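# Assemble the two printed parts to match the stand's sample

## Task

Join the two printed parts so that together they look like the completed assembly displayed on the stand.

## Robot and tools

ROBOT. Two Franka FR3 arms, left_arm and right_arm, each carrying a Robotiq 2F-140 gripper and a wrist camera. left_arm sits on the +y side. Only left_arm's fingers can fold at a hinge: a part held in the fingertip quarter of the pads is gripped normally, but nearer the palm the fingers may wrap and pull it in, so narrow parts may slip and wide ones may be squeezed too hard. Pushing a left fingertip into a surface folds it with little resistance (unless the fingers are shut), and the next grasp may then fail. right_arm's fingers are rigid.

FRAMES. Scene frame: origin at table-top height midway between the nominal bases, +z up, +x out over the table, +y toward left_arm. Calibrated bases (scene frame): left_arm at (-0.055, +0.462, 0) m, quat_wxyz (+1.000, 0, 0, -0.018); right_arm at (+0.017, -0.337, 0) m, quat_wxyz (+1.000, 0, 0, +0.021). Hand poses, velocities and wrist-camera poses are reported in each arm's own base frame; fixed cameras and the table use the scene frame. Reported hand positions may be a few cm off, more when stretched out. The gripper's +z points along the fingers and it opens along its y. end_effector_position is the point between closed pads; fingertips extend about 33 mm past it (about 9 mm when fully open).

ROW FORMAT (used by execute_actions and move). Always 20 numbers, each in [-1, 1], even if one arm is idle: left_arm's 10, then right_arm's 10. Each arm's 10 are seven joint numbers in the order shoulder, wrist roll, wrist pitch, forearm roll, elbow, waist, upper arm roll, then gripper position, force_limit, speed. Joint numbers are offsets, scaled so 1.0 equals 1.632 rad for waist, shoulder, upper arm roll and elbow, 3.472 rad for forearm roll, 2.955 rad for wrist pitch, 4.439 rad for wrist roll. They count from the Joint targets at the start of the action (not from the prior row), so repeating an offset in a new action moves further. Send 0 for all seven to hold an arm at its targets. Stated joint ranges (rad): waist ±2.901, shoulder ±1.836, upper arm roll ±2.901, elbow -3.077 to -0.117, forearm roll ±2.876, wrist pitch 0.440 to 4.622, wrist roll ±3.051. A request more than 0.018 rad beyond an end is refused for both arms; actually passing an end is a torque fault, and commanding within 0.05 rad of an end risks it.
Gripper numbers are absolute settings, not offsets. position: +1 fully open (140 mm), pads touch near -0.8, -1 closes until blocked. force_limit: squeeze after a slow close, roughly 14 N at -1, 40 N at 0, 58 N at +1. speed: closing rate, about 30 mm/s at -1, 140 at 0, 250 at +1; fast closes grip much harder. Both start at +1. To leave a gripper unchanged, resend its previous three numbers (0 is a real command). To tighten while object_status is 2, raise force_limit and nudge position (e.g. -1 to -0.98); to loosen, reopen and close slowly.

TOOLS.
execute_actions(actions, cameras): actions is a list of actions; each action is a table of up to 15 rows, one per 1/30 s step; a shorter table repeats its final row to fill 15. Images return only for an empty list or when cameras names them.
move(target, speed, blend, blocking, cameras): target is one row or a list of up to 15 rows, all offsets from the same current Joint targets. Joints interpolate together, so the hand follows a curve; no obstacle avoidance. speed is the fastest joint's top rate in rad/s, 0.01 to 5.26, default 0.5 (one value or one per target). blend in rad rounds corners between listed targets (0 = stop at each). blocking=false returns after about 0.5 s while the motion continues. Result adds a move: line, e.g. done, off_target, moving, held, fault, plus limits=held if steps were withheld.
wait(seconds 0 to 10), stop() to brake a running move, zoom_image(camera, region [x0,y0,x1,y1] pixels, at most 504 by 504) on cam_high, cam_bench, cam_left_wrist or cam_right_wrist (each 672x504), clear_fault(arm) after a reported torque or force fault, read_manual(section) for licence texts, finished_scene() to end irreversibly.

RESULTS. end_effector_position (m) and end_effector_quat_wxyz per arm; Joint positions, Joint velocities, Joint targets (the base for your next offsets), Joint torques and External joint torques, all in the joint order above (rad, rad/s, N m; positive toward larger angle). Flange force along gripper x y z, including held weight. object_status: 0 moving, 1 blocked while opening, 2 blocked while closing (check for 2 after a grasp), 3 reached target or pads met. position_measured in counts: 3 open, ~75 = 100 mm, 139 = 60 mm, 200 = 20 mm, 230 pads touching. Also watch for "joint sent to its limit", "joint command not followed" (clearance check), MOTOR HOT and OVER-TEMPERATURE FAULT lines.

AVOID. Contact force of 85 N on any part of an arm or its load, or contact torque of 85 N m (first four joints) or 11 N m (wrist joints), stops that arm until clear_fault; overspeeding a joint does too. Any contact or squeezing between the two arms, including one gripper closing on the other's fingers, can end the scene. Never let a part leave the table or fall far; don't release moving parts, slam, or push hard on fixed objects; avoid strong grips on parts still resting on something, and heavy swinging loads. Holding loads or straining against unreachable poses heats motors.

Each tool is called after "Call:" as name(argument=value, ...) on one line, values as JSON.

## Session

Call:
execute_actions(actions=[])

Scene clock: 0.00 s.
left_arm: end_effector_position=(+0.5362, +0.1122, +0.1837) position_measured=3 object_status=3 end_effector_quat_wxyz=(-0.033, -0.115, +0.990, -0.075) | right_arm: end_effector_position=(+0.7381, -0.2878, +0.3791) position_measured=3 object_status=3 end_effector_quat_wxyz=(+0.463, +0.611, -0.207, +0.608)
Joint names: [shoulder, wrist roll, wrist pitch, forearm roll, elbow, waist, upper arm roll]
Joint positions: left_arm=[0.111 1.691 2.03 -0.157 -2.012 0.259 0.017] | right_arm=[0.337 0.617 1.906 -2.198 -2.006 -0.088 -0.002]
Joint velocities: within noise
Joint torques (N m): no reading
External joint torques (N m): no reading
Flange force (N): no reading
Joint targets: left_arm=[0.111 1.691 2.030 -0.157 -2.012 0.259 0.017] | right_arm=[0.337 0.617 1.906 -2.198 -2.006 -0.088 -0.002]
Tool commands: left_gripper/position=+1.0 left_gripper/force_limit=+1.0 left_gripper/speed=+1.0 right_gripper/position=+1.0 right_gripper/force_limit=+1.0 right_gripper/speed=+1.0

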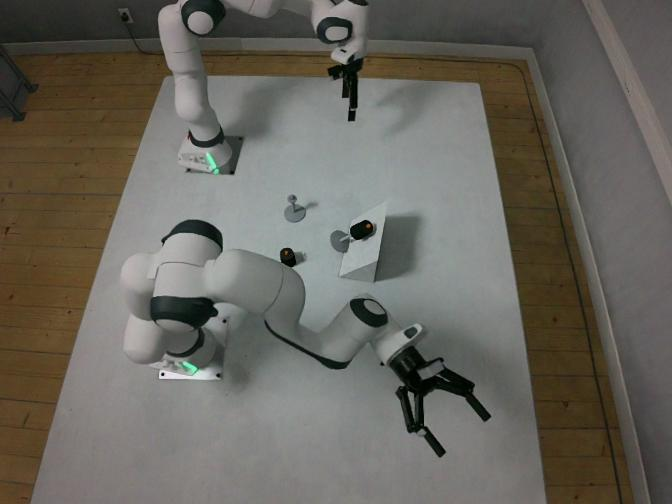

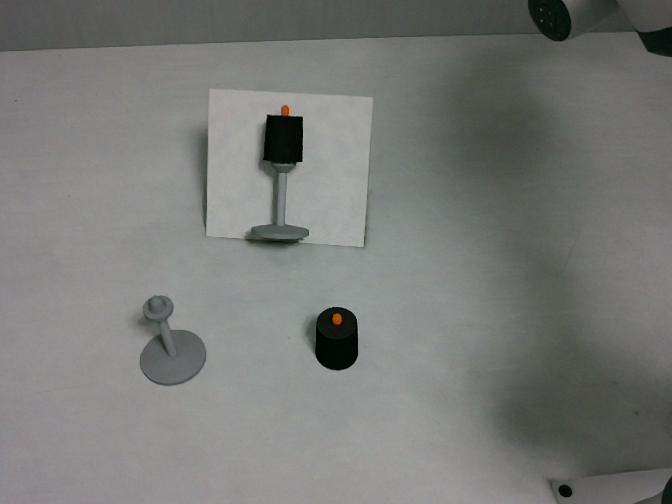

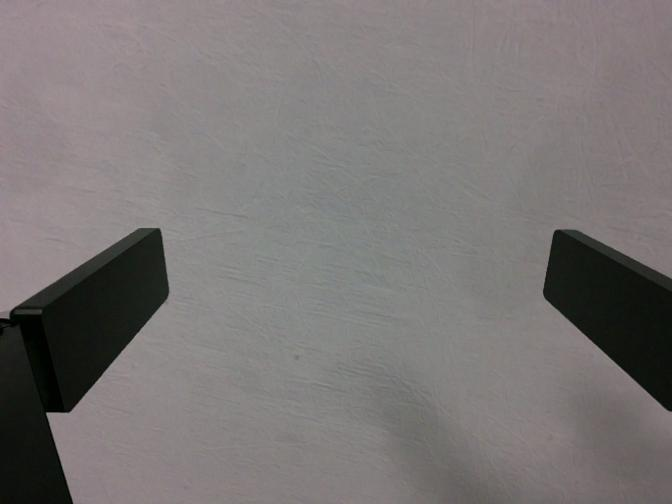

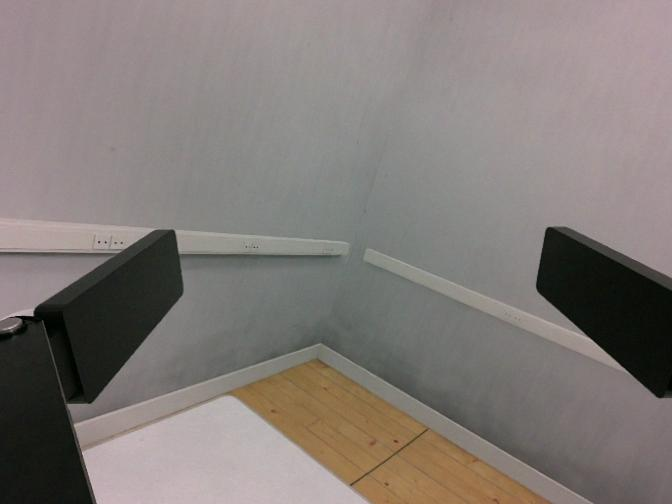

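Call:
zoom_image(camera="cam_bench", region=[100, 60, 400, 400])

Call:
zoom_image(camera="cam_high", region=[260, 180, 420, 300])

Call:
zoom_image(camera="cam_bench", region=[120, 280, 370, 400])

Scaled by 1.482.

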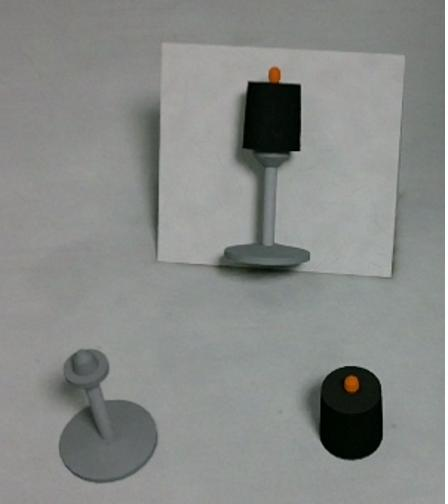

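Scaled by 3.150.

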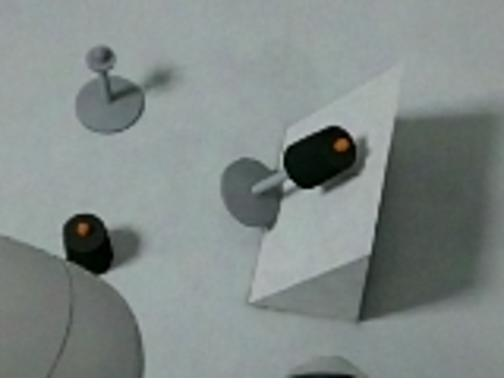

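Scaled by 2.016.

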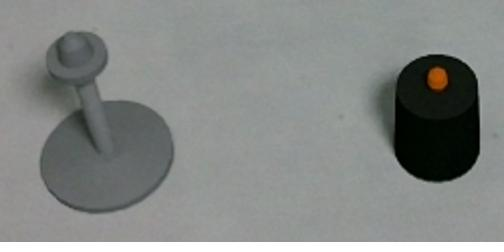

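Call:
move(target=[[0,0,0,0,0,0,0,1,1,1,-0.4365,0.2149,0.0620,0.6331,-0.2810,0,0.0012,1,1,1],[0,0,0,0,0,0,0,1,1,1,-0.4365,0.2149,0.0620,0.6331,-0.2810,0.5426,0.0012,1,1,1]], blend=0.1, speed=0.8, cameras=["cam_high","cam_bench","cam_right_wrist"])

Scene clock: 60.23 s.
left_arm: end_effector_position=(+0.5362, +0.1122, +0.1837) position_measured=3 object_status=3 end_effector_quat_wxyz=(-0.033, -0.115, +0.990, -0.075) | right_arm: end_effector_position=(+0.2961, +0.3023, +0.2202) position_measured=3 object_status=3 end_effector_quat_wxyz=(+0.000, -0.392, +0.920, -0.002)
Joint names: [shoulder, wrist roll, wrist pitch, forearm roll, elbow, waist, upper arm roll]
Joint positions: left_arm=[0.111 1.691 2.03 -0.157 -2.012 0.259 0.017] | right_arm=[-0.375 1.565 2.087 -0.003 -2.463 0.796 0.002]
Joint velocities: left_arm=[within noise] | right_arm=[0 0.001 0 0.001 0 0.002 -0.004]
Joint torques (N m): left_arm=[-35.32 -0.14 2.22 0.52 24.92 0.24 0.41] | right_arm=[-18.77 0.34 2.47 0.91 23.54 0.86 -1.01]
External joint torques (N m): left_arm=[-0.32 -0.13 0.08 -0.03 1.58 0.01 0.05] | right_arm=[-0.12 0.34 0.02 0.2 -0.54 0.8 -0.76]
Flange force (N): left_arm=[-4.8 -0.2 -2.7] | right_arm=[1.9 0.5 0.9]
Joint targets: left_arm=[0.111 1.691 2.030 -0.157 -2.012 0.259 0.017] | right_arm=[-0.376 1.571 2.089 -0.001 -2.464 0.797 0.000]
move: done
camera_calibration:
cam_right_wrist: T_world_to_cam=[[-0.720464, 0.693492, -0.00111025, 0.0151313], [0.658321, 0.684426, 0.313328, -0.462194], [0.21805, 0.225011, -0.949644, 0.21906], [0, 0, 0, 1]] pos_world=[0.267407, 0.256553, 0.352865]
Images, in order (width x height): cam_high 672x504, cam_bench 672x504, cam_right_wrist 672x504.

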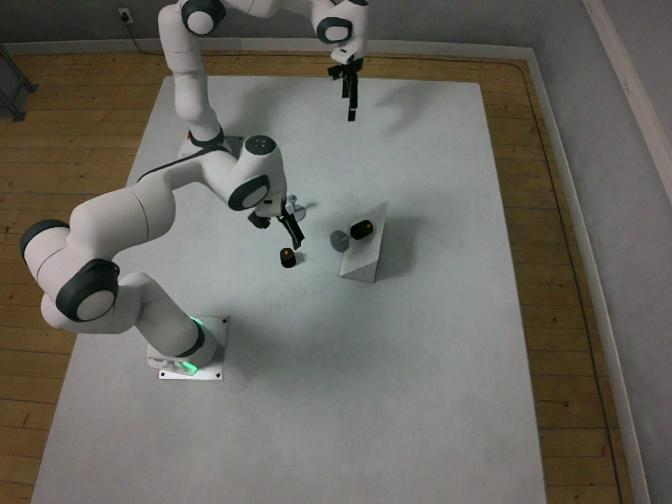

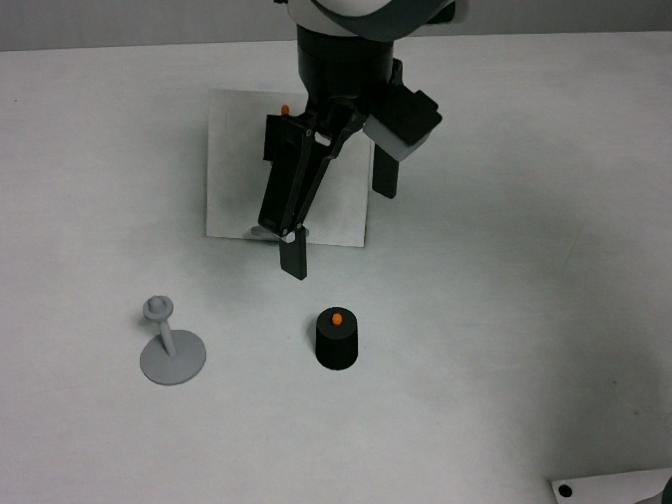

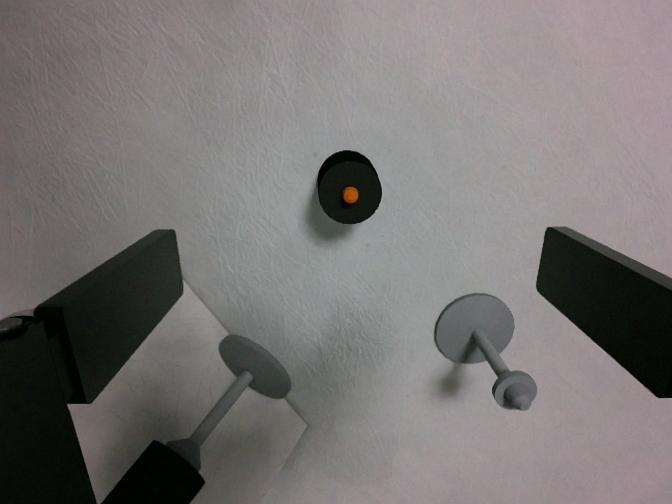

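Call:
move(target=[0,0,0,0,0,0,0,1,1,1,0.0782,0,0.0883,0,-0.0822,0,0,1,1,1], speed=0.4, cameras=["cam_bench","cam_right_wrist"])

Scene clock: 84.97 s.
left_arm: end_effector_position=(+0.5362, +0.1122, +0.1837) position_measured=3 object_status=3 end_effector_quat_wxyz=(-0.033, -0.115, +0.990, -0.075) | right_arm: end_effector_position=(+0.2943, +0.3008, +0.1301) position_measured=3 object_status=3 end_effector_quat_wxyz=(+0.000, -0.392, +0.920, -0.002)
Joint names: [shoulder, wrist roll, wrist pitch, forearm roll, elbow, waist, upper arm roll]
Joint positions: left_arm=[0.111 1.691 2.03 -0.157 -2.012 0.259 0.017] | right_arm=[-0.249 1.566 2.347 -0.003 -2.598 0.796 0.002]
Joint velocities: left_arm=[within noise] | right_arm=[0.001 -0.002 0.004 0.001 0 0 0]
Joint torques (N m): left_arm=[-35.3 -0.14 2.23 0.52 24.89 0.27 0.41] | right_arm=[-20.4 0.35 2.57 0.79 21.64 0.92 -0.87]
External joint torques (N m): left_arm=[-0.16 -0.13 0.09 -0.03 1.48 0.09 0.1] | right_arm=[0.63 0.35 0.11 0.21 -0.37 0.74 -0.84]
Flange force (N): left_arm=[-4.9 -0.1 -2.4] | right_arm=[-0.8 0.4 2.0]
Joint targets: left_arm=[0.111 1.691 2.030 -0.157 -2.012 0.259 0.017] | right_arm=[-0.248 1.571 2.350 -0.001 -2.598 0.797 0.000]
move: done
camera_calibration:
cam_right_wrist: T_world_to_cam=[[-0.720502, 0.693453, -0.000298573, 0.0147948], [0.658543, 0.684365, 0.312994, -0.43177], [0.217251, 0.225316, -0.949755, 0.134369], [0, 0, 0, 1]] pos_world=[0.265807, 0.254953, 0.262763]
Images, in order (width x height): cam_bench 672x504, cam_right_wrist 672x504.

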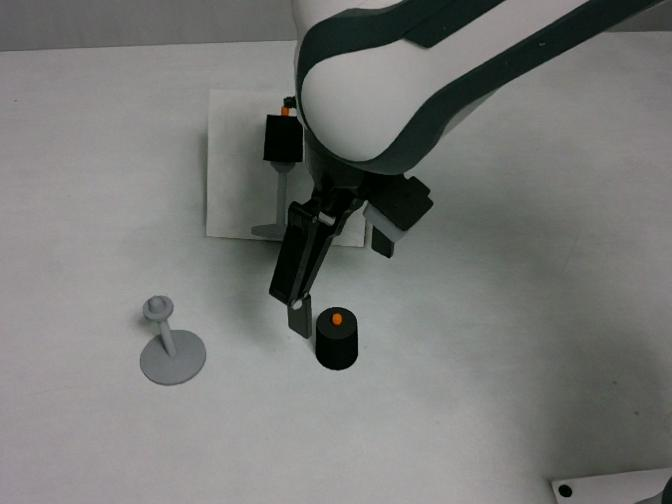

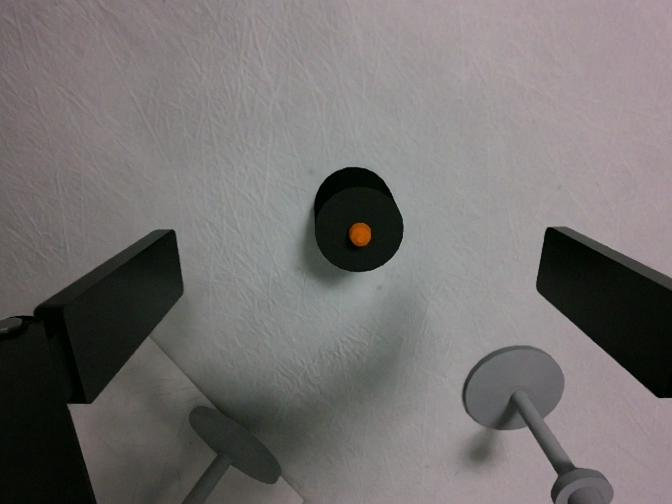

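Call:
move(target=[[0,0,0,0,0,0,0,1,1,1,0.1067,0,0.0774,0,-0.0336,0.0037,0,1,1,1],[0,0,0,0,0,0,0,1,1,1,0.1067,0,0.0774,0,-0.0336,0.0037,0,-1,-0.5,-1]], speed=0.4, cameras=["cam_bench","cam_right_wrist"])

Scene clock: 97.47 s.
left_arm: end_effector_position=(+0.5362, +0.1122, +0.1837) position_measured=3 object_status=3 end_effector_quat_wxyz=(-0.033, -0.115, +0.990, -0.075) | right_arm: end_effector_position=(+0.2924, +0.3029, +0.0552) position_measured=156 object_status=0 end_effector_quat_wxyz=(+0.000, -0.395, +0.919, -0.001)
Joint names: [shoulder, wrist roll, wrist pitch, forearm roll, elbow, waist, upper arm roll]
Joint positions: left_arm=[0.111 1.691 2.03 -0.157 -2.012 0.259 0.017] | right_arm=[-0.075 1.566 2.576 -0.003 -2.653 0.802 0.002]
Joint torques (N m): left_arm=[-35.31 -0.13 2.22 0.52 24.85 0.27 0.43] | right_arm=[-22.45 0.38 2.58 0.62 18.76 0.87 -0.6]
External joint torques (N m): left_arm=[-0.36 -0.12 0.08 -0.03 1.52 0.09 0.12] | right_arm=[1.72 0.38 0.13 0.19 -0.26 0.73 -0.66]
Flange force (N): left_arm=[-4.5 -0.1 -2.6] | right_arm=[-3.7 0.8 5.1]
Joint targets: left_arm=[0.111 1.691 2.030 -0.157 -2.012 0.259 0.017] | right_arm=[-0.074 1.571 2.579 -0.001 -2.653 0.803 0.000]
move: done
camera_calibration:
cam_right_wrist: T_world_to_cam=[[-0.725086, 0.688658, 0.000668057, 0.014561], [0.654037, 0.68833, 0.313748, -0.40842], [0.215605, 0.227931, -0.949506, 0.0629063], [0, 0, 0, 1]] pos_world=[0.264117, 0.256762, 0.187861]
Images, in order (width x height): cam_bench 672x504, cam_right_wrist 672x504.

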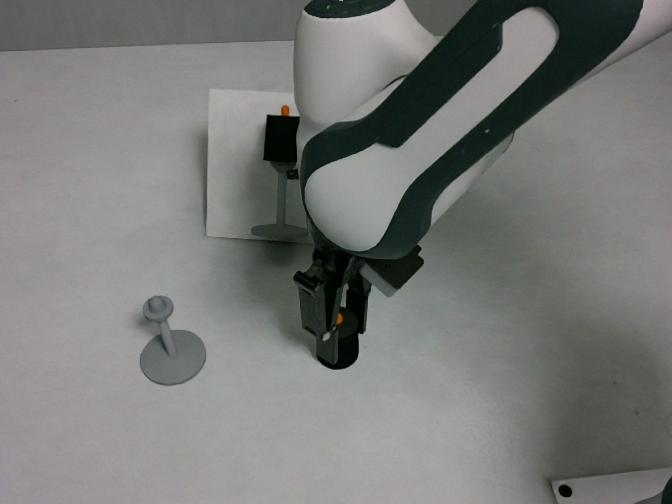

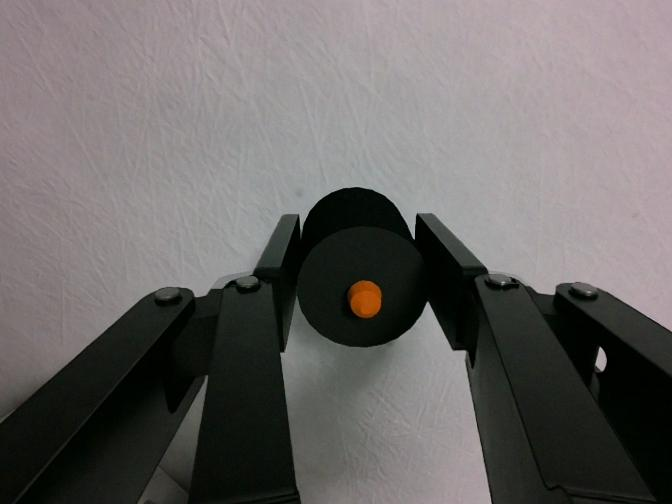

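Call:
wait(seconds=1)

Call:
move(target=[0,0,0,0,0,0,0,1,1,1,-0.2025,0,-0.1847,0,0.1320,0,0,-1,-0.5,-1], speed=0.35, cameras=["cam_bench","cam_right_wrist"])

Scene clock: 106.70 s.
left_arm: end_effector_position=(+0.5362, +0.1122, +0.1837) position_measured=3 object_status=3 end_effector_quat_wxyz=(-0.033, -0.115, +0.990, -0.075) | right_arm: end_effector_position=(+0.2924, +0.3029, +0.0552) position_measured=156 object_status=2 end_effector_quat_wxyz=(+0.000, -0.395, +0.919, -0.001)
Joint names: [shoulder, wrist roll, wrist pitch, forearm roll, elbow, waist, upper arm roll]
Joint positions: left_arm=[0.111 1.691 2.03 -0.157 -2.012 0.259 0.017] | right_arm=[-0.075 1.566 2.576 -0.003 -2.653 0.802 0.002]
Joint torques (N m): left_arm=[-35.29 -0.11 2.23 0.52 24.89 0.27 0.41] | right_arm=[-22.48 0.35 2.59 0.63 18.8 0.86 -0.57]
External joint torques (N m): left_arm=[-0.15 -0.1 0.06 -0.03 1.41 0.2 0.2] | right_arm=[1.79 0.34 0.12 0.19 -0.31 0.68 -0.68]
Flange force (N): left_arm=[-4.7 0.2 -2.4] | right_arm=[-3.7 0.7 5.3]
Joint targets: left_arm=[0.111 1.691 2.030 -0.157 -2.012 0.259 0.017] | right_arm=[-0.074 1.571 2.579 -0.001 -2.653 0.803 0.000]
Tool commands: left_gripper/position=+1.0 left_gripper/force_limit=+1.0 left_gripper/speed=+1.0 right_gripper/position=-1.0 right_gripper/force_limit=-0.5 right_gripper/speed=-1.0
wait: 1.00 s; at rest from the start

Scene clock: 109.07 s.
left_arm: end_effector_position=(+0.5362, +0.1122, +0.1837) position_measured=3 object_status=3 end_effector_quat_wxyz=(-0.033, -0.115, +0.990, -0.075) | right_arm: end_effector_position=(+0.2924, +0.3021, +0.2395) position_measured=156 object_status=2 end_effector_quat_wxyz=(+0.001, -0.394, +0.919, -0.002)
Joint names: [shoulder, wrist roll, wrist pitch, forearm roll, elbow, waist, upper arm roll]
Joint positions: left_arm=[0.111 1.691 2.03 -0.157 -2.012 0.259 0.017] | right_arm=[-0.404 1.566 2.036 -0.003 -2.439 0.802 0.002]
Joint velocities: left_arm=[within noise] | right_arm=[0.001 0 -0.004 -0.001 0.001 0 0]
Joint torques (N m): left_arm=[-35.33 -0.13 2.23 0.53 24.87 0.28 0.4] | right_arm=[-17.77 0.35 2.29 0.93 24.65 0.86 -1.03]
External joint torques (N m): left_arm=[-0.26 -0.12 0.07 -0.02 1.43 0.09 0.08] | right_arm=[0.14 0.35 -0.17 0.2 0.26 0.79 -0.75]
Flange force (N): left_arm=[-4.5 -0.1 -2.4] | right_arm=[-1.1 0.4 -0.8]
Joint targets: left_arm=[0.111 1.691 2.030 -0.157 -2.012 0.259 0.017] | right_arm=[-0.405 1.571 2.033 -0.001 -2.438 0.803 0.000]
move: done
camera_calibration:
cam_right_wrist: T_world_to_cam=[[-0.724096, 0.689698, -0.00113995, 0.014844], [0.654066, 0.687209, 0.316136, -0.466008], [0.218822, 0.228167, -0.948713, 0.236874], [0, 0, 0, 1]] pos_world=[0.263715, 0.25596, 0.372064]
Images, in order (width x height): cam_bench 672x504, cam_right_wrist 672x504.

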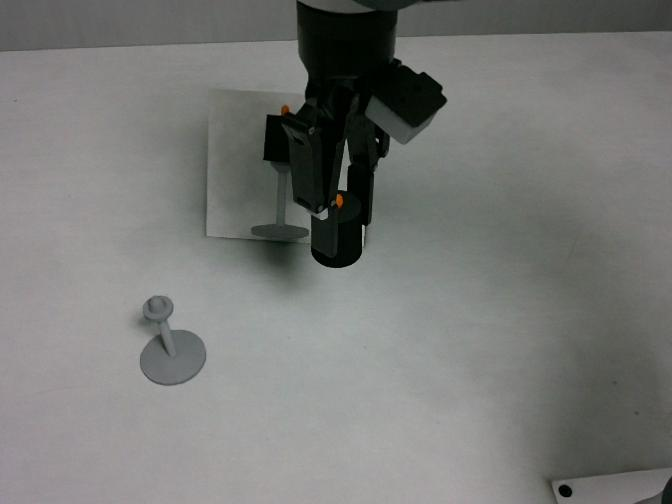

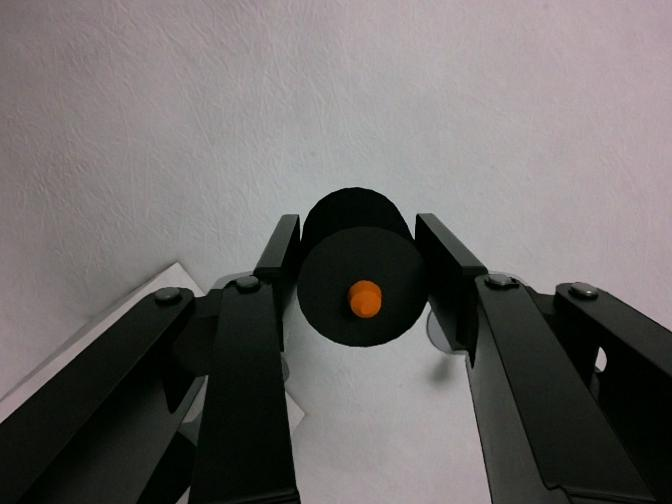

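Call:
move(target=[0,0,0,0,0,0,0,1,1,1,0.3216,0,0.0098,0,0.3039,0.1357,0,-1,-0.5,-1], speed=0.4, cameras=["cam_high","cam_bench","cam_right_wrist","cam_left_wrist"])

Call:
zoom_image(camera="cam_bench", region=[70, 170, 270, 400])

Call:
zoom_image(camera="cam_high", region=[240, 150, 350, 240])

Scene clock: 127.37 s.
left_arm: end_effector_position=(+0.5362, +0.1122, +0.1837) position_measured=3 object_status=3 end_effector_quat_wxyz=(-0.033, -0.115, +0.990, -0.075) | right_arm: end_effector_position=(+0.3039, +0.4984, +0.2091) position_measured=156 object_status=2 end_effector_quat_wxyz=(-0.001, -0.493, +0.870, -0.002)
Joint names: [shoulder, wrist roll, wrist pitch, forearm roll, elbow, waist, upper arm roll]
Joint positions: left_arm=[0.111 1.691 2.03 -0.157 -2.012 0.259 0.017] | right_arm=[0.12 1.566 2.059 -0.003 -1.943 1.024 0.001]
Joint torques (N m): left_arm=[-35.32 -0.13 2.22 0.53 24.88 0.24 0.45] | right_arm=[-35.24 0.38 2.6 0.93 24.97 0.82 0.1]
External joint torques (N m): left_arm=[-0.34 -0.12 0.08 -0.01 1.53 0.07 0.14] | right_arm=[0.94 0.38 0.14 0.21 0.71 0.54 -0.27]
Flange force (N): left_arm=[-4.5 -0.1 -2.7] | right_arm=[-5.4 0.9 0.0]
Joint targets: left_arm=[0.111 1.691 2.030 -0.157 -2.012 0.259 0.017] | right_arm=[0.120 1.571 2.062 -0.001 -1.942 1.025 0.000]
move: done
camera_calibration:
cam_right_wrist: T_world_to_cam=[[-0.857571, 0.514366, -0.000303144, 0.0155882], [0.488787, 0.815108, 0.310945, -0.611179], [0.160186, 0.266509, -0.950428, 0.159839], [0, 0, 0, 1]] pos_world=[0.2865, 0.44756, 0.341964]

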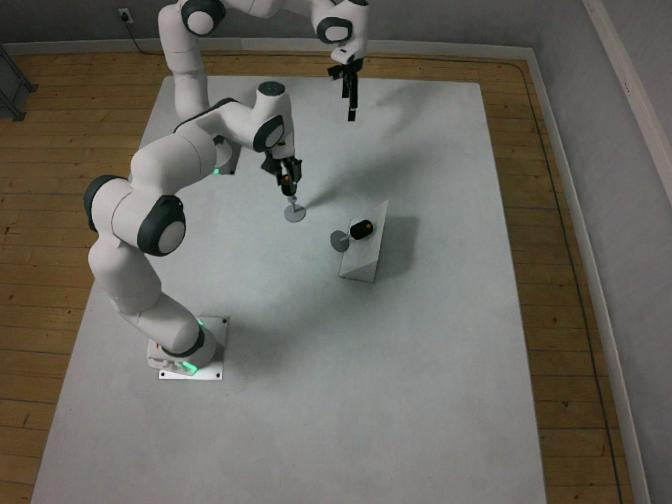

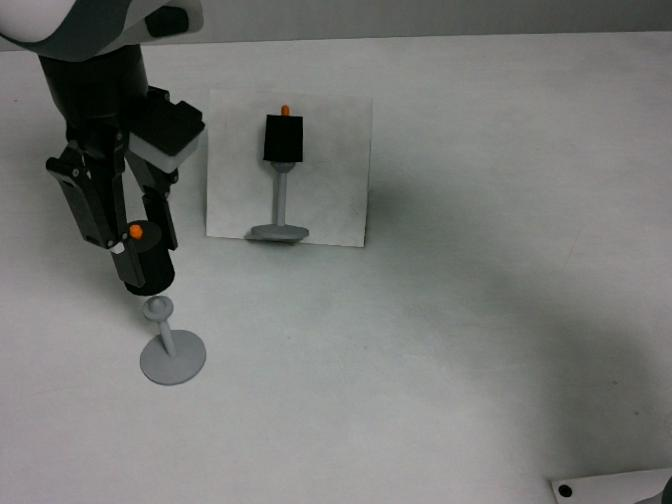

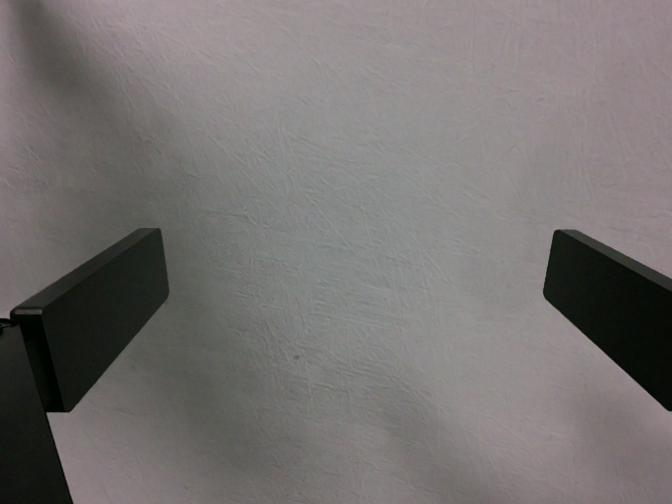

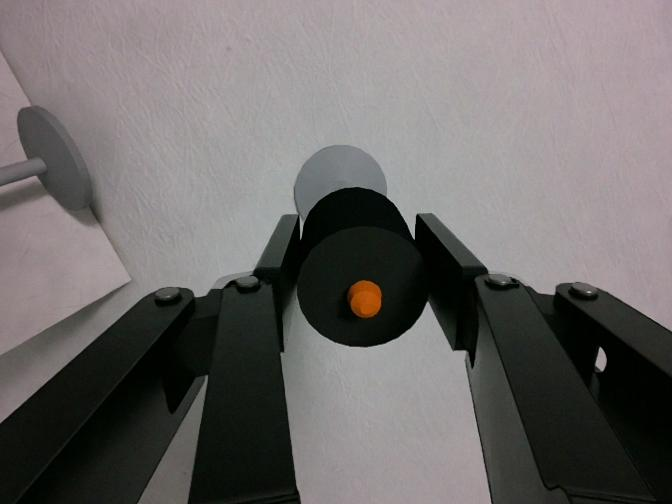

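Scaled by 2.191.

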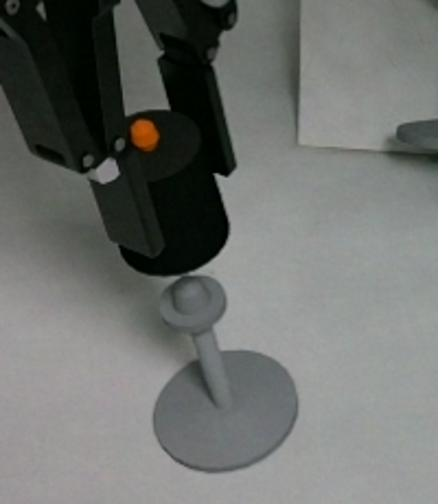

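Scaled by 4.582.

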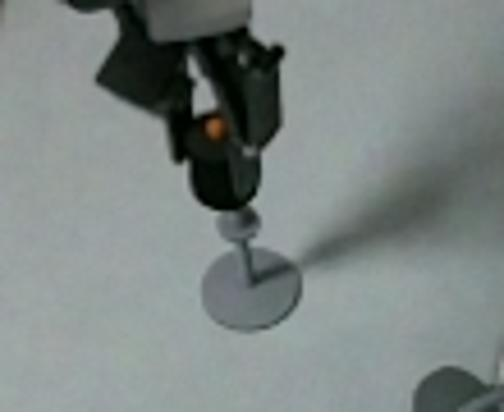

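Call:
move(target=[0,0,0,0,0,0,0,1,1,1,0.0180,0,0.0138,0,-0.0070,-0.0057,0,-1,-0.5,-1], speed=0.2, cameras=["cam_high","cam_bench","cam_right_wrist"])

Call:
zoom_image(camera="cam_bench", region=[100, 200, 220, 400])

Call:
zoom_image(camera="cam_high", region=[265, 165, 325, 225])

Scene clock: 179.03 s.
left_arm: end_effector_position=(+0.5362, +0.1122, +0.1837) position_measured=3 object_status=3 end_effector_quat_wxyz=(-0.033, -0.115, +0.990, -0.075) | right_arm: end_effector_position=(+0.3098, +0.5000, +0.1906) position_measured=156 object_status=2 end_effector_quat_wxyz=(-0.001, -0.490, +0.872, -0.002)
Joint names: [shoulder, wrist roll, wrist pitch, forearm roll, elbow, waist, upper arm roll]
Joint positions: left_arm=[0.111 1.691 2.03 -0.157 -2.012 0.259 0.017] | right_arm=[0.15 1.566 2.099 -0.003 -1.953 1.017 0.001]
Joint velocities: left_arm=[within noise] | right_arm=[-0.001 0.001 0.004 0.001 0 0.001 0]
Joint torques (N m): left_arm=[-35.33 -0.13 2.21 0.52 24.87 0.27 0.41] | right_arm=[-36.25 0.38 2.66 0.92 24.13 -0.15 0.12]
External joint torques (N m): left_arm=[-0.47 -0.12 0.08 -0.02 1.58 0.23 0.24] | right_arm=[0.66 0.38 0.2 0.21 0.08 -0.35 -0.2]
Flange force (N): left_arm=[-4.3 0.1 -2.9] | right_arm=[-2.1 0.1 1.0]
Joint targets: left_arm=[0.111 1.691 2.030 -0.157 -2.012 0.259 0.017] | right_arm=[0.150 1.571 2.103 -0.001 -1.953 1.016 0.000]
move: done
camera_calibration:
cam_right_wrist: T_world_to_cam=[[-0.853875, 0.520478, -0.000173968, 0.0155046], [0.494562, 0.811463, 0.311345, -0.609717], [0.162189, 0.265763, -0.950297, 0.140512], [0, 0, 0, 1]] pos_world=[0.291992, 0.44935, 0.323363]
Images, in order (width x height): cam_high 672x504, cam_bench 672x504, cam_right_wrist 672x504.

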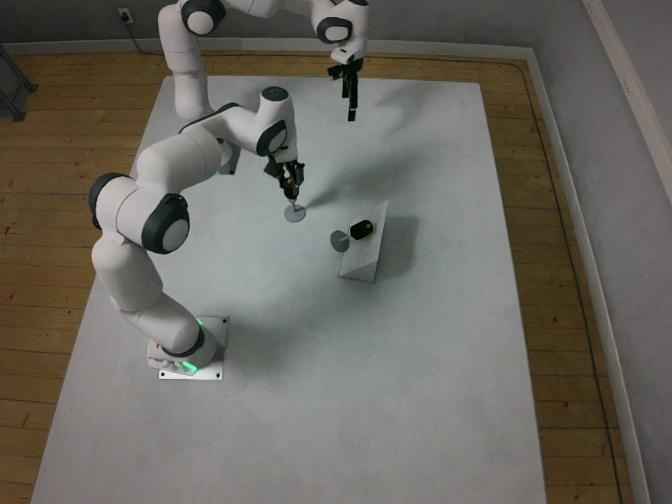

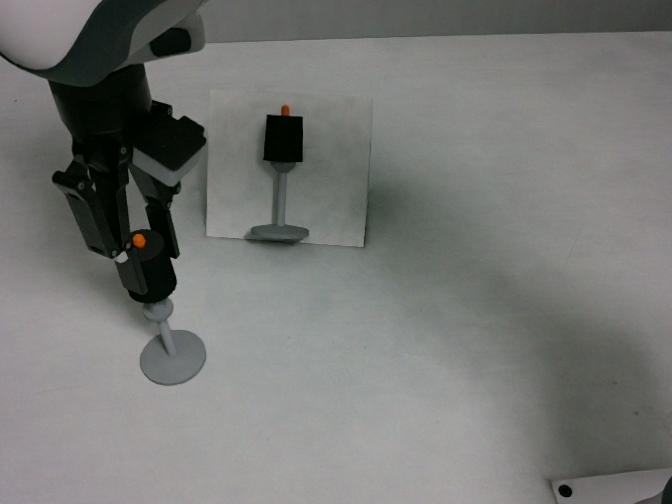

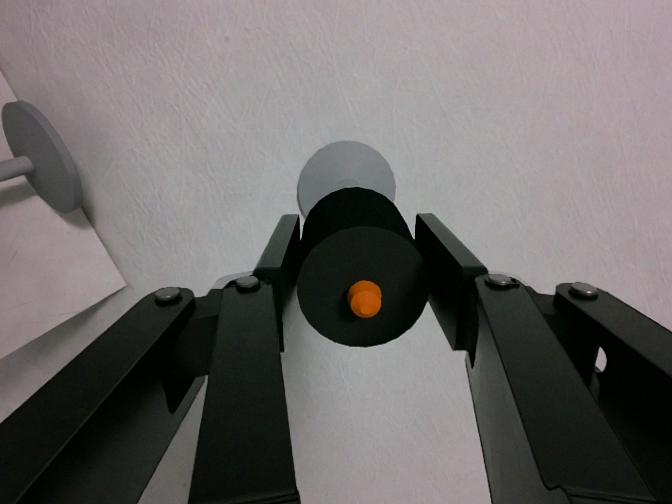

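Scaled by 2.520.

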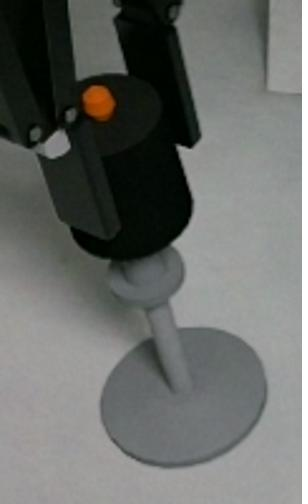

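Scaled by 8.400.

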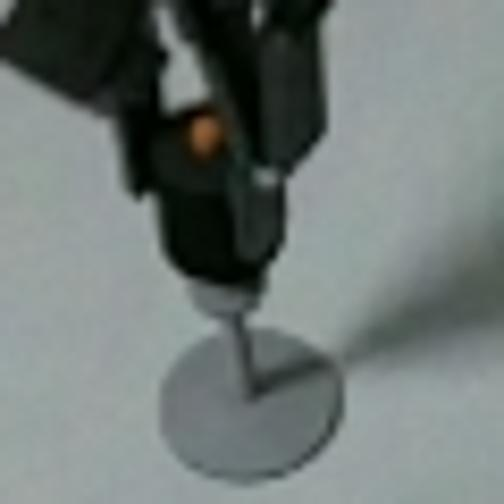

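Call:
zoom_image(camera="cam_bench", region=[110, 220, 200, 330])

Call:
zoom_image(camera="cam_high", region=[275, 175, 310, 210])

Scaled by 4.582.

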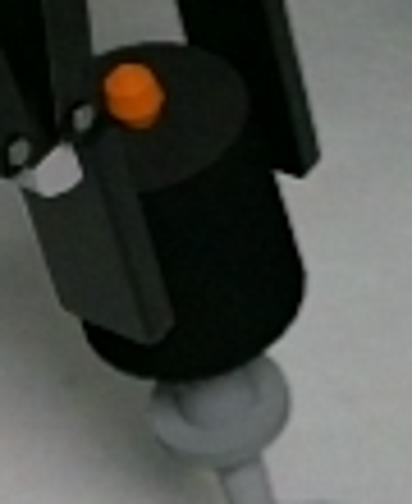

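Scaled by 14.400.

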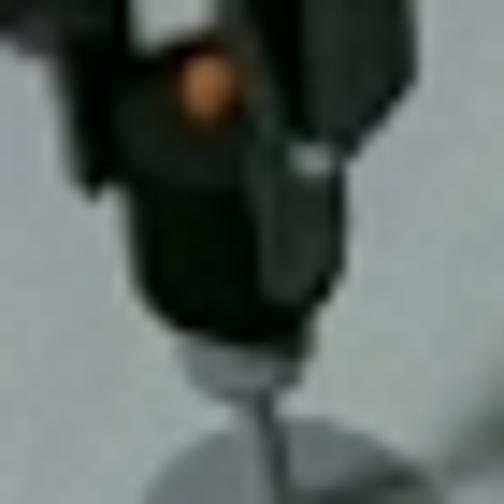

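Call:
move(target=[0,0,0,0,0,0,0,1,1,1,0.0061,0,0.0133,0,-0.0180,0.0016,0,-1,-0.5,-1], speed=0.1, cameras=["cam_high","cam_bench"])

Call:
zoom_image(camera="cam_bench", region=[110, 220, 200, 330])

Call:
zoom_image(camera="cam_high", region=[275, 175, 320, 220])

Scene clock: 216.80 s.
left_arm: end_effector_position=(+0.5362, +0.1122, +0.1837) position_measured=3 object_status=3 end_effector_quat_wxyz=(-0.033, -0.115, +0.990, -0.075) | right_arm: end_effector_position=(+0.3087, +0.4984, +0.1750) position_measured=156 object_status=2 end_effector_quat_wxyz=(-0.001, -0.490, +0.872, -0.002)
Joint names: [shoulder, wrist roll, wrist pitch, forearm roll, elbow, waist, upper arm roll]
Joint positions: left_arm=[0.111 1.691 2.03 -0.157 -2.012 0.259 0.017] | right_arm=[0.16 1.566 2.138 -0.003 -1.982 1.017 0.001]
Joint velocities: left_arm=[within noise] | right_arm=[-0.001 -0.001 0.005 0.001 0.001 0 0.001]
Joint torques (N m): left_arm=[-35.33 -0.14 2.22 0.53 24.88 0.24 0.45] | right_arm=[-36.21 0.36 2.57 0.9 23.57 0.98 0.17]
External joint torques (N m): left_arm=[-0.29 -0.13 0.07 -0.02 1.49 0.07 0.15] | right_arm=[0.91 0.36 0.12 0.2 -0.28 0.69 -0.25]
Flange force (N): left_arm=[-4.6 -0.1 -2.6] | right_arm=[-1.4 1.1 1.6]
Joint targets: left_arm=[0.111 1.691 2.030 -0.157 -2.012 0.259 0.017] | right_arm=[0.160 1.571 2.142 -0.001 -1.983 1.018 0.000]
move: done
Images, in order (width x height): cam_high 672x504, cam_bench 672x504.

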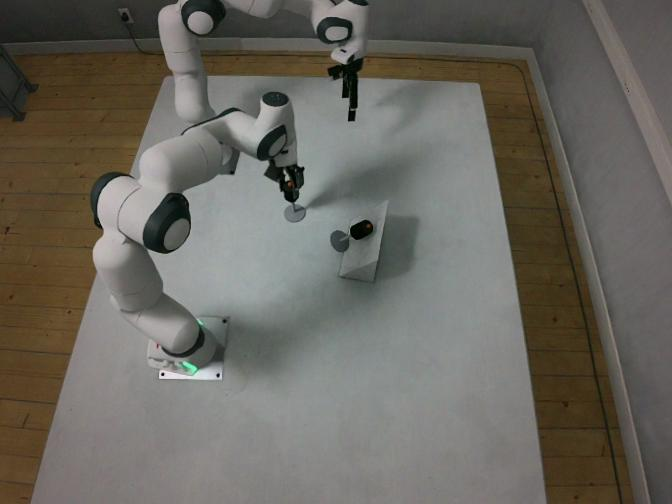

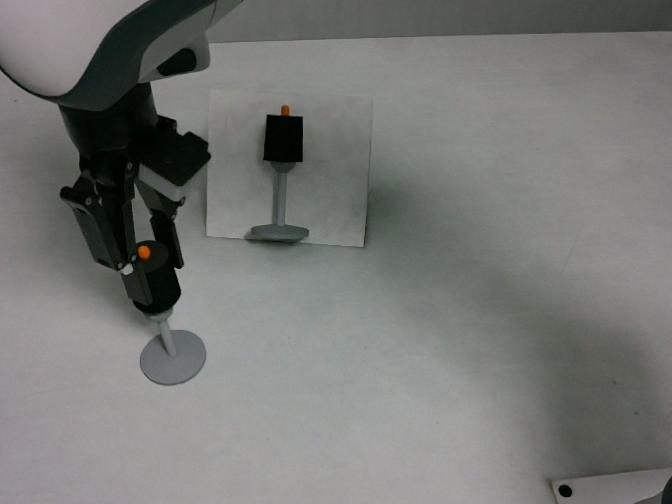

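Scaled by 4.582.

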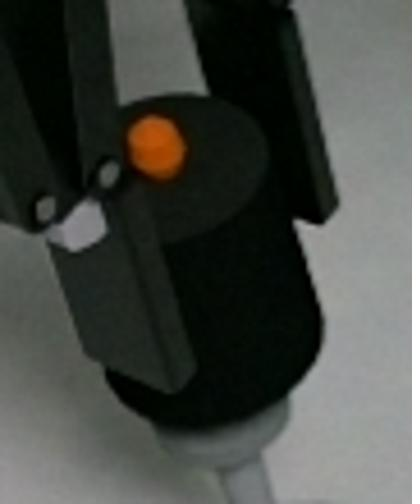

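Scaled by 11.200.

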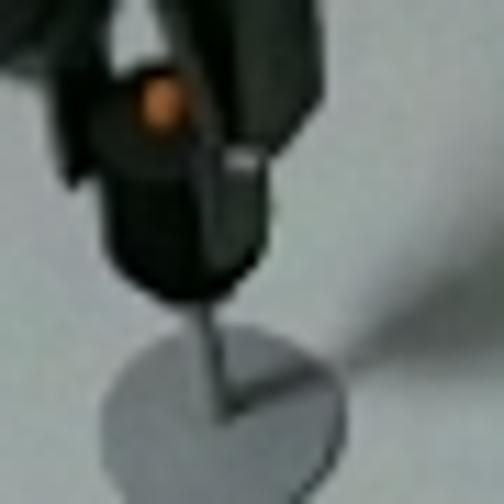

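Call:
move(target=[0,0,0,0,0,0,0,1,1,1,0.0067,0,0.0056,0,-0.0032,0.0001,0,-1,-0.5,-1], speed=0.05)

Call:
move(target=[0,0,0,0,0,0,0,1,1,1,0.0033,0,0.0028,0,-0.0016,0,0,-1,-0.5,-1], speed=0.05, cameras=["cam_high","cam_bench","cam_right_wrist"])

Call:
zoom_image(camera="cam_bench", region=[110, 220, 200, 330])

Scene clock: 232.33 s.
left_arm: end_effector_position=(+0.5362, +0.1122, +0.1837) position_measured=3 object_status=3 end_effector_quat_wxyz=(-0.033, -0.115, +0.990, -0.075) | right_arm: end_effector_position=(+0.3091, +0.4994, +0.1678) position_measured=156 object_status=2 end_effector_quat_wxyz=(-0.001, -0.490, +0.872, -0.002)
Joint names: [shoulder, wrist roll, wrist pitch, forearm roll, elbow, waist, upper arm roll]
Joint positions: left_arm=[0.111 1.691 2.03 -0.157 -2.012 0.259 0.017] | right_arm=[0.17 1.566 2.155 -0.003 -1.988 1.017 0.001]
Joint velocities: left_arm=[within noise] | right_arm=[0 -0.002 0.005 -0.001 0.001 0 0]
Joint torques (N m): left_arm=[-35.32 -0.13 2.23 0.53 24.84 0.27 0.45] | right_arm=[-36.21 0.38 2.64 0.9 23.55 1.02 0.18]
External joint torques (N m): left_arm=[-0.32 -0.12 0.07 -0.02 1.43 0.12 0.17] | right_arm=[1.11 0.38 0.19 0.21 -0.16 0.92 -0.07]
Flange force (N): left_arm=[-4.2 0.0 -2.5] | right_arm=[-2.4 1.5 1.9]
Joint targets: left_arm=[0.111 1.691 2.030 -0.157 -2.012 0.259 0.017] | right_arm=[0.171 1.571 2.159 -0.001 -1.988 1.018 0.000]
move: done

Scene clock: 233.07 s.
left_arm: end_effector_position=(+0.5362, +0.1122, +0.1837) position_measured=3 object_status=3 end_effector_quat_wxyz=(-0.033, -0.115, +0.990, -0.075) | right_arm: end_effector_position=(+0.3095, +0.5000, +0.1643) position_measured=156 object_status=2 end_effector_quat_wxyz=(+0.000, -0.490, +0.872, -0.002)
Joint names: [shoulder, wrist roll, wrist pitch, forearm roll, elbow, waist, upper arm roll]
Joint positions: left_arm=[0.111 1.691 2.03 -0.157 -2.012 0.259 0.017] | right_arm=[0.175 1.566 2.163 -0.003 -1.99 1.017 0.001]
Joint velocities: left_arm=[within noise] | right_arm=[-0.002 0.002 0.004 0 0 0.001 -0.002]
Joint torques (N m): left_arm=[-35.27 -0.11 2.22 0.51 24.84 0.27 0.44] | right_arm=[-36.26 0.35 2.6 0.89 23.42 1.03 0.18]
External joint torques (N m): left_arm=[-0.22 -0.1 0.08 -0.04 1.45 0.19 0.23] | right_arm=[1.11 0.35 0.15 0.21 -0.2 1.04 0.04]
Flange force (N): left_arm=[-4.6 0.2 -2.5] | right_arm=[-2.2 1.7 1.9]
Joint targets: left_arm=[0.111 1.691 2.030 -0.157 -2.012 0.259 0.017] | right_arm=[0.176 1.571 2.167 -0.001 -1.990 1.018 0.000]
move: done
camera_calibration:
cam_right_wrist: T_world_to_cam=[[-0.854164, 0.520004, -0.0000826862, 0.0155842], [0.49386, 0.811269, 0.312961, -0.601276], [0.162808, 0.267279, -0.949766, 0.114644], [0, 0, 0, 1]] pos_world=[0.291593, 0.449051, 0.297063]
Images, in order (width x height): cam_high 672x504, cam_bench 672x504, cam_right_wrist 672x504.

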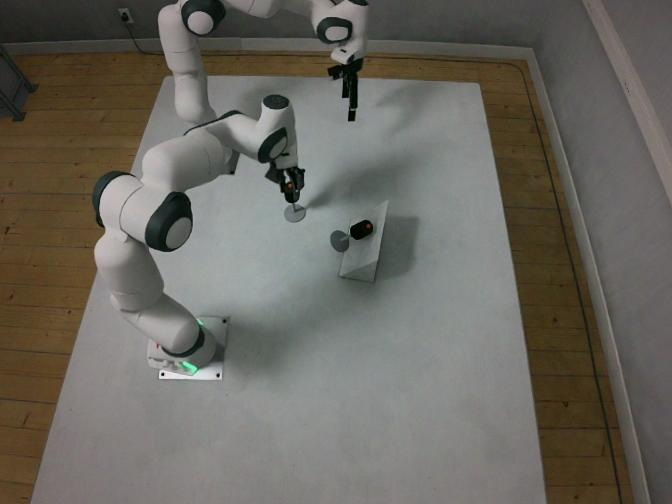

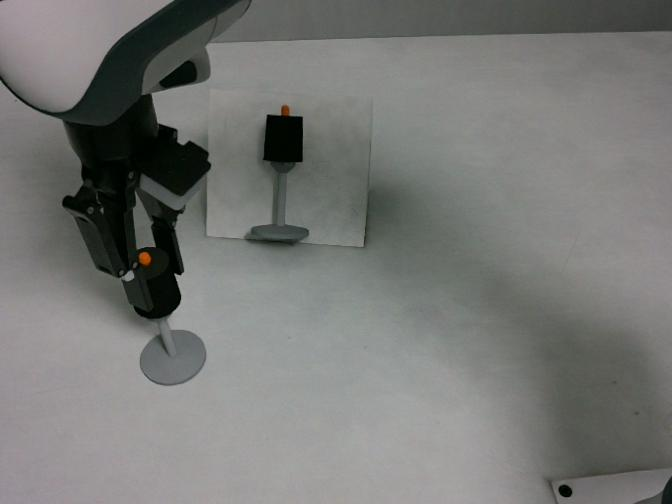

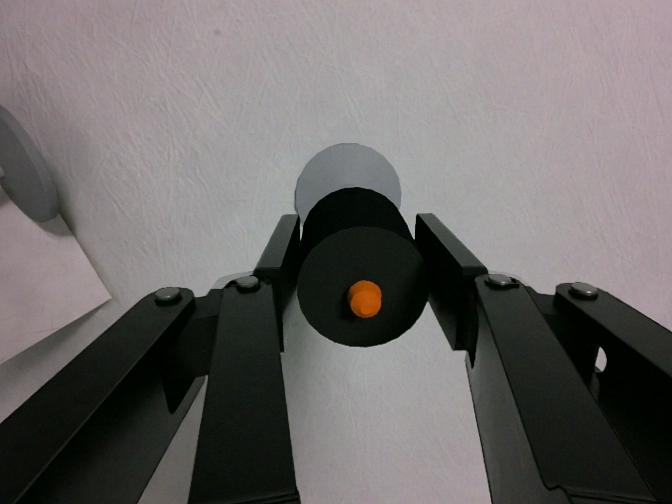

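Scaled by 4.582.

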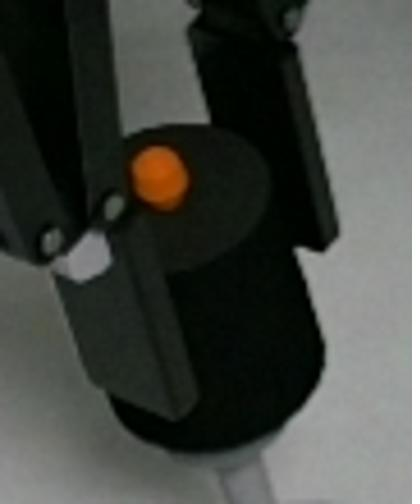

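Call:
move(target=[0,0,0,0,0,0,0,1,1,1,0.0033,0,0.0028,0,-0.0016,0,0,-1,-0.5,-1], speed=0.05)

Call:
move(target=[0,0,0,0,0,0,0,1,1,1,0.0033,0,0.0028,0,-0.0016,0,0,-1,-0.5,-1], speed=0.05, cameras=["cam_bench","cam_right_wrist"])

Call:
zoom_image(camera="cam_bench", region=[110, 220, 220, 390])

Scene clock: 241.53 s.
left_arm: end_effector_position=(+0.5362, +0.1122, +0.1837) position_measured=3 object_status=3 end_effector_quat_wxyz=(-0.033, -0.115, +0.990, -0.075) | right_arm: end_effector_position=(+0.3097, +0.5004, +0.1607) position_measured=156 object_status=2 end_effector_quat_wxyz=(+0.000, -0.490, +0.872, -0.002)
Joint names: [shoulder, wrist roll, wrist pitch, forearm roll, elbow, waist, upper arm roll]
Joint positions: left_arm=[0.111 1.691 2.03 -0.157 -2.012 0.259 0.017] | right_arm=[0.181 1.566 2.171 -0.003 -1.993 1.017 0.001]
Joint velocities: left_arm=[within noise] | right_arm=[0.001 0 0.005 0.001 0 -0.003 0]
Joint torques (N m): left_arm=[-35.32 -0.11 2.23 0.52 24.89 0.31 0.43] | right_arm=[-36.36 0.34 2.61 0.89 23.4 1.02 0.15]
External joint torques (N m): left_arm=[-0.33 -0.1 0.07 -0.03 1.51 0.04 0.03] | right_arm=[0.99 0.34 0.17 0.21 -0.06 0.87 -0.15]
Flange force (N): left_arm=[-4.5 -0.2 -2.6] | right_arm=[-2.4 1.4 1.6]
Joint targets: left_arm=[0.111 1.691 2.030 -0.157 -2.012 0.259 0.017] | right_arm=[0.181 1.571 2.175 -0.001 -1.993 1.018 0.000]
move: done

Scene clock: 242.27 s.
left_arm: end_effector_position=(+0.5362, +0.1122, +0.1837) position_measured=3 object_status=3 end_effector_quat_wxyz=(-0.033, -0.115, +0.990, -0.075) | right_arm: end_effector_position=(+0.3099, +0.5009, +0.1571) position_measured=156 object_status=2 end_effector_quat_wxyz=(+0.000, -0.490, +0.872, -0.002)
Joint names: [shoulder, wrist roll, wrist pitch, forearm roll, elbow, waist, upper arm roll]
Joint positions: left_arm=[0.111 1.691 2.03 -0.157 -2.012 0.259 0.017] | right_arm=[0.186 1.566 2.18 -0.003 -1.995 1.017 0.001]
Joint velocities: left_arm=[within noise] | right_arm=[0 0 0.005 0.001 -0.001 0 0]
Joint torques (N m): left_arm=[-35.3 -0.13 2.22 0.52 24.88 0.28 0.48] | right_arm=[-36.47 0.36 2.59 0.88 23.29 0.92 0.09]
External joint torques (N m): left_arm=[-0.28 -0.12 0.09 -0.02 1.55 0.14 0.21] | right_arm=[1.31 0.36 0.12 0.21 -0.33 0.67 -0.31]
Flange force (N): left_arm=[-4.8 0.1 -2.6] | right_arm=[-2.3 1.1 2.2]
Joint targets: left_arm=[0.111 1.691 2.030 -0.157 -2.012 0.259 0.017] | right_arm=[0.187 1.571 2.184 -0.001 -1.996 1.018 0.000]
move: done
camera_calibration:
cam_right_wrist: T_world_to_cam=[[-0.854246, 0.519869, 0.0000114887, 0.0155671], [0.493651, 0.811159, 0.313576, -0.599906], [0.163009, 0.267877, -0.949563, 0.107045], [0, 0, 0, 1]] pos_world=[0.291993, 0.449851, 0.289762]
Images, in order (width x height): cam_bench 672x504, cam_right_wrist 672x504.

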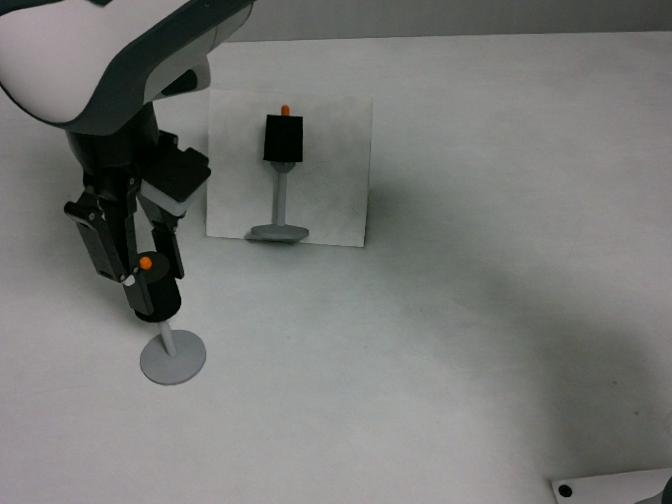

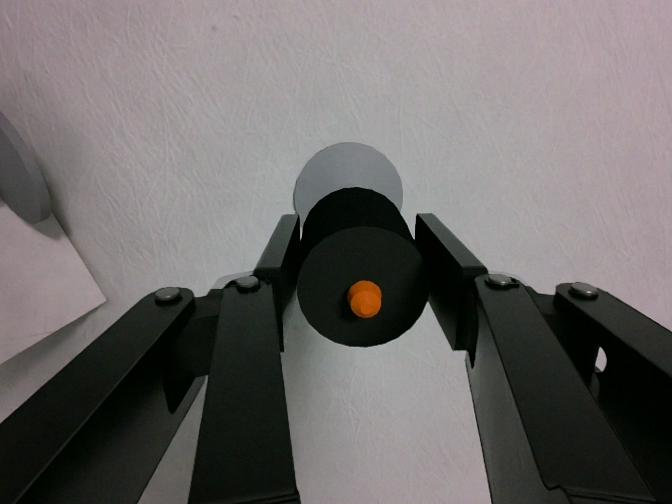

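Scaled by 2.965.

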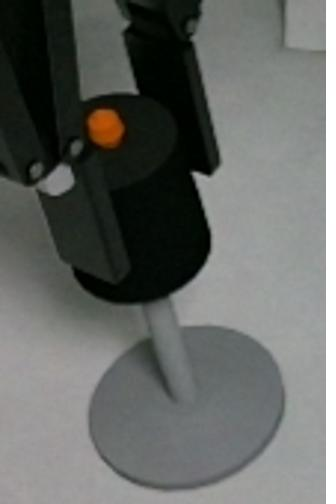

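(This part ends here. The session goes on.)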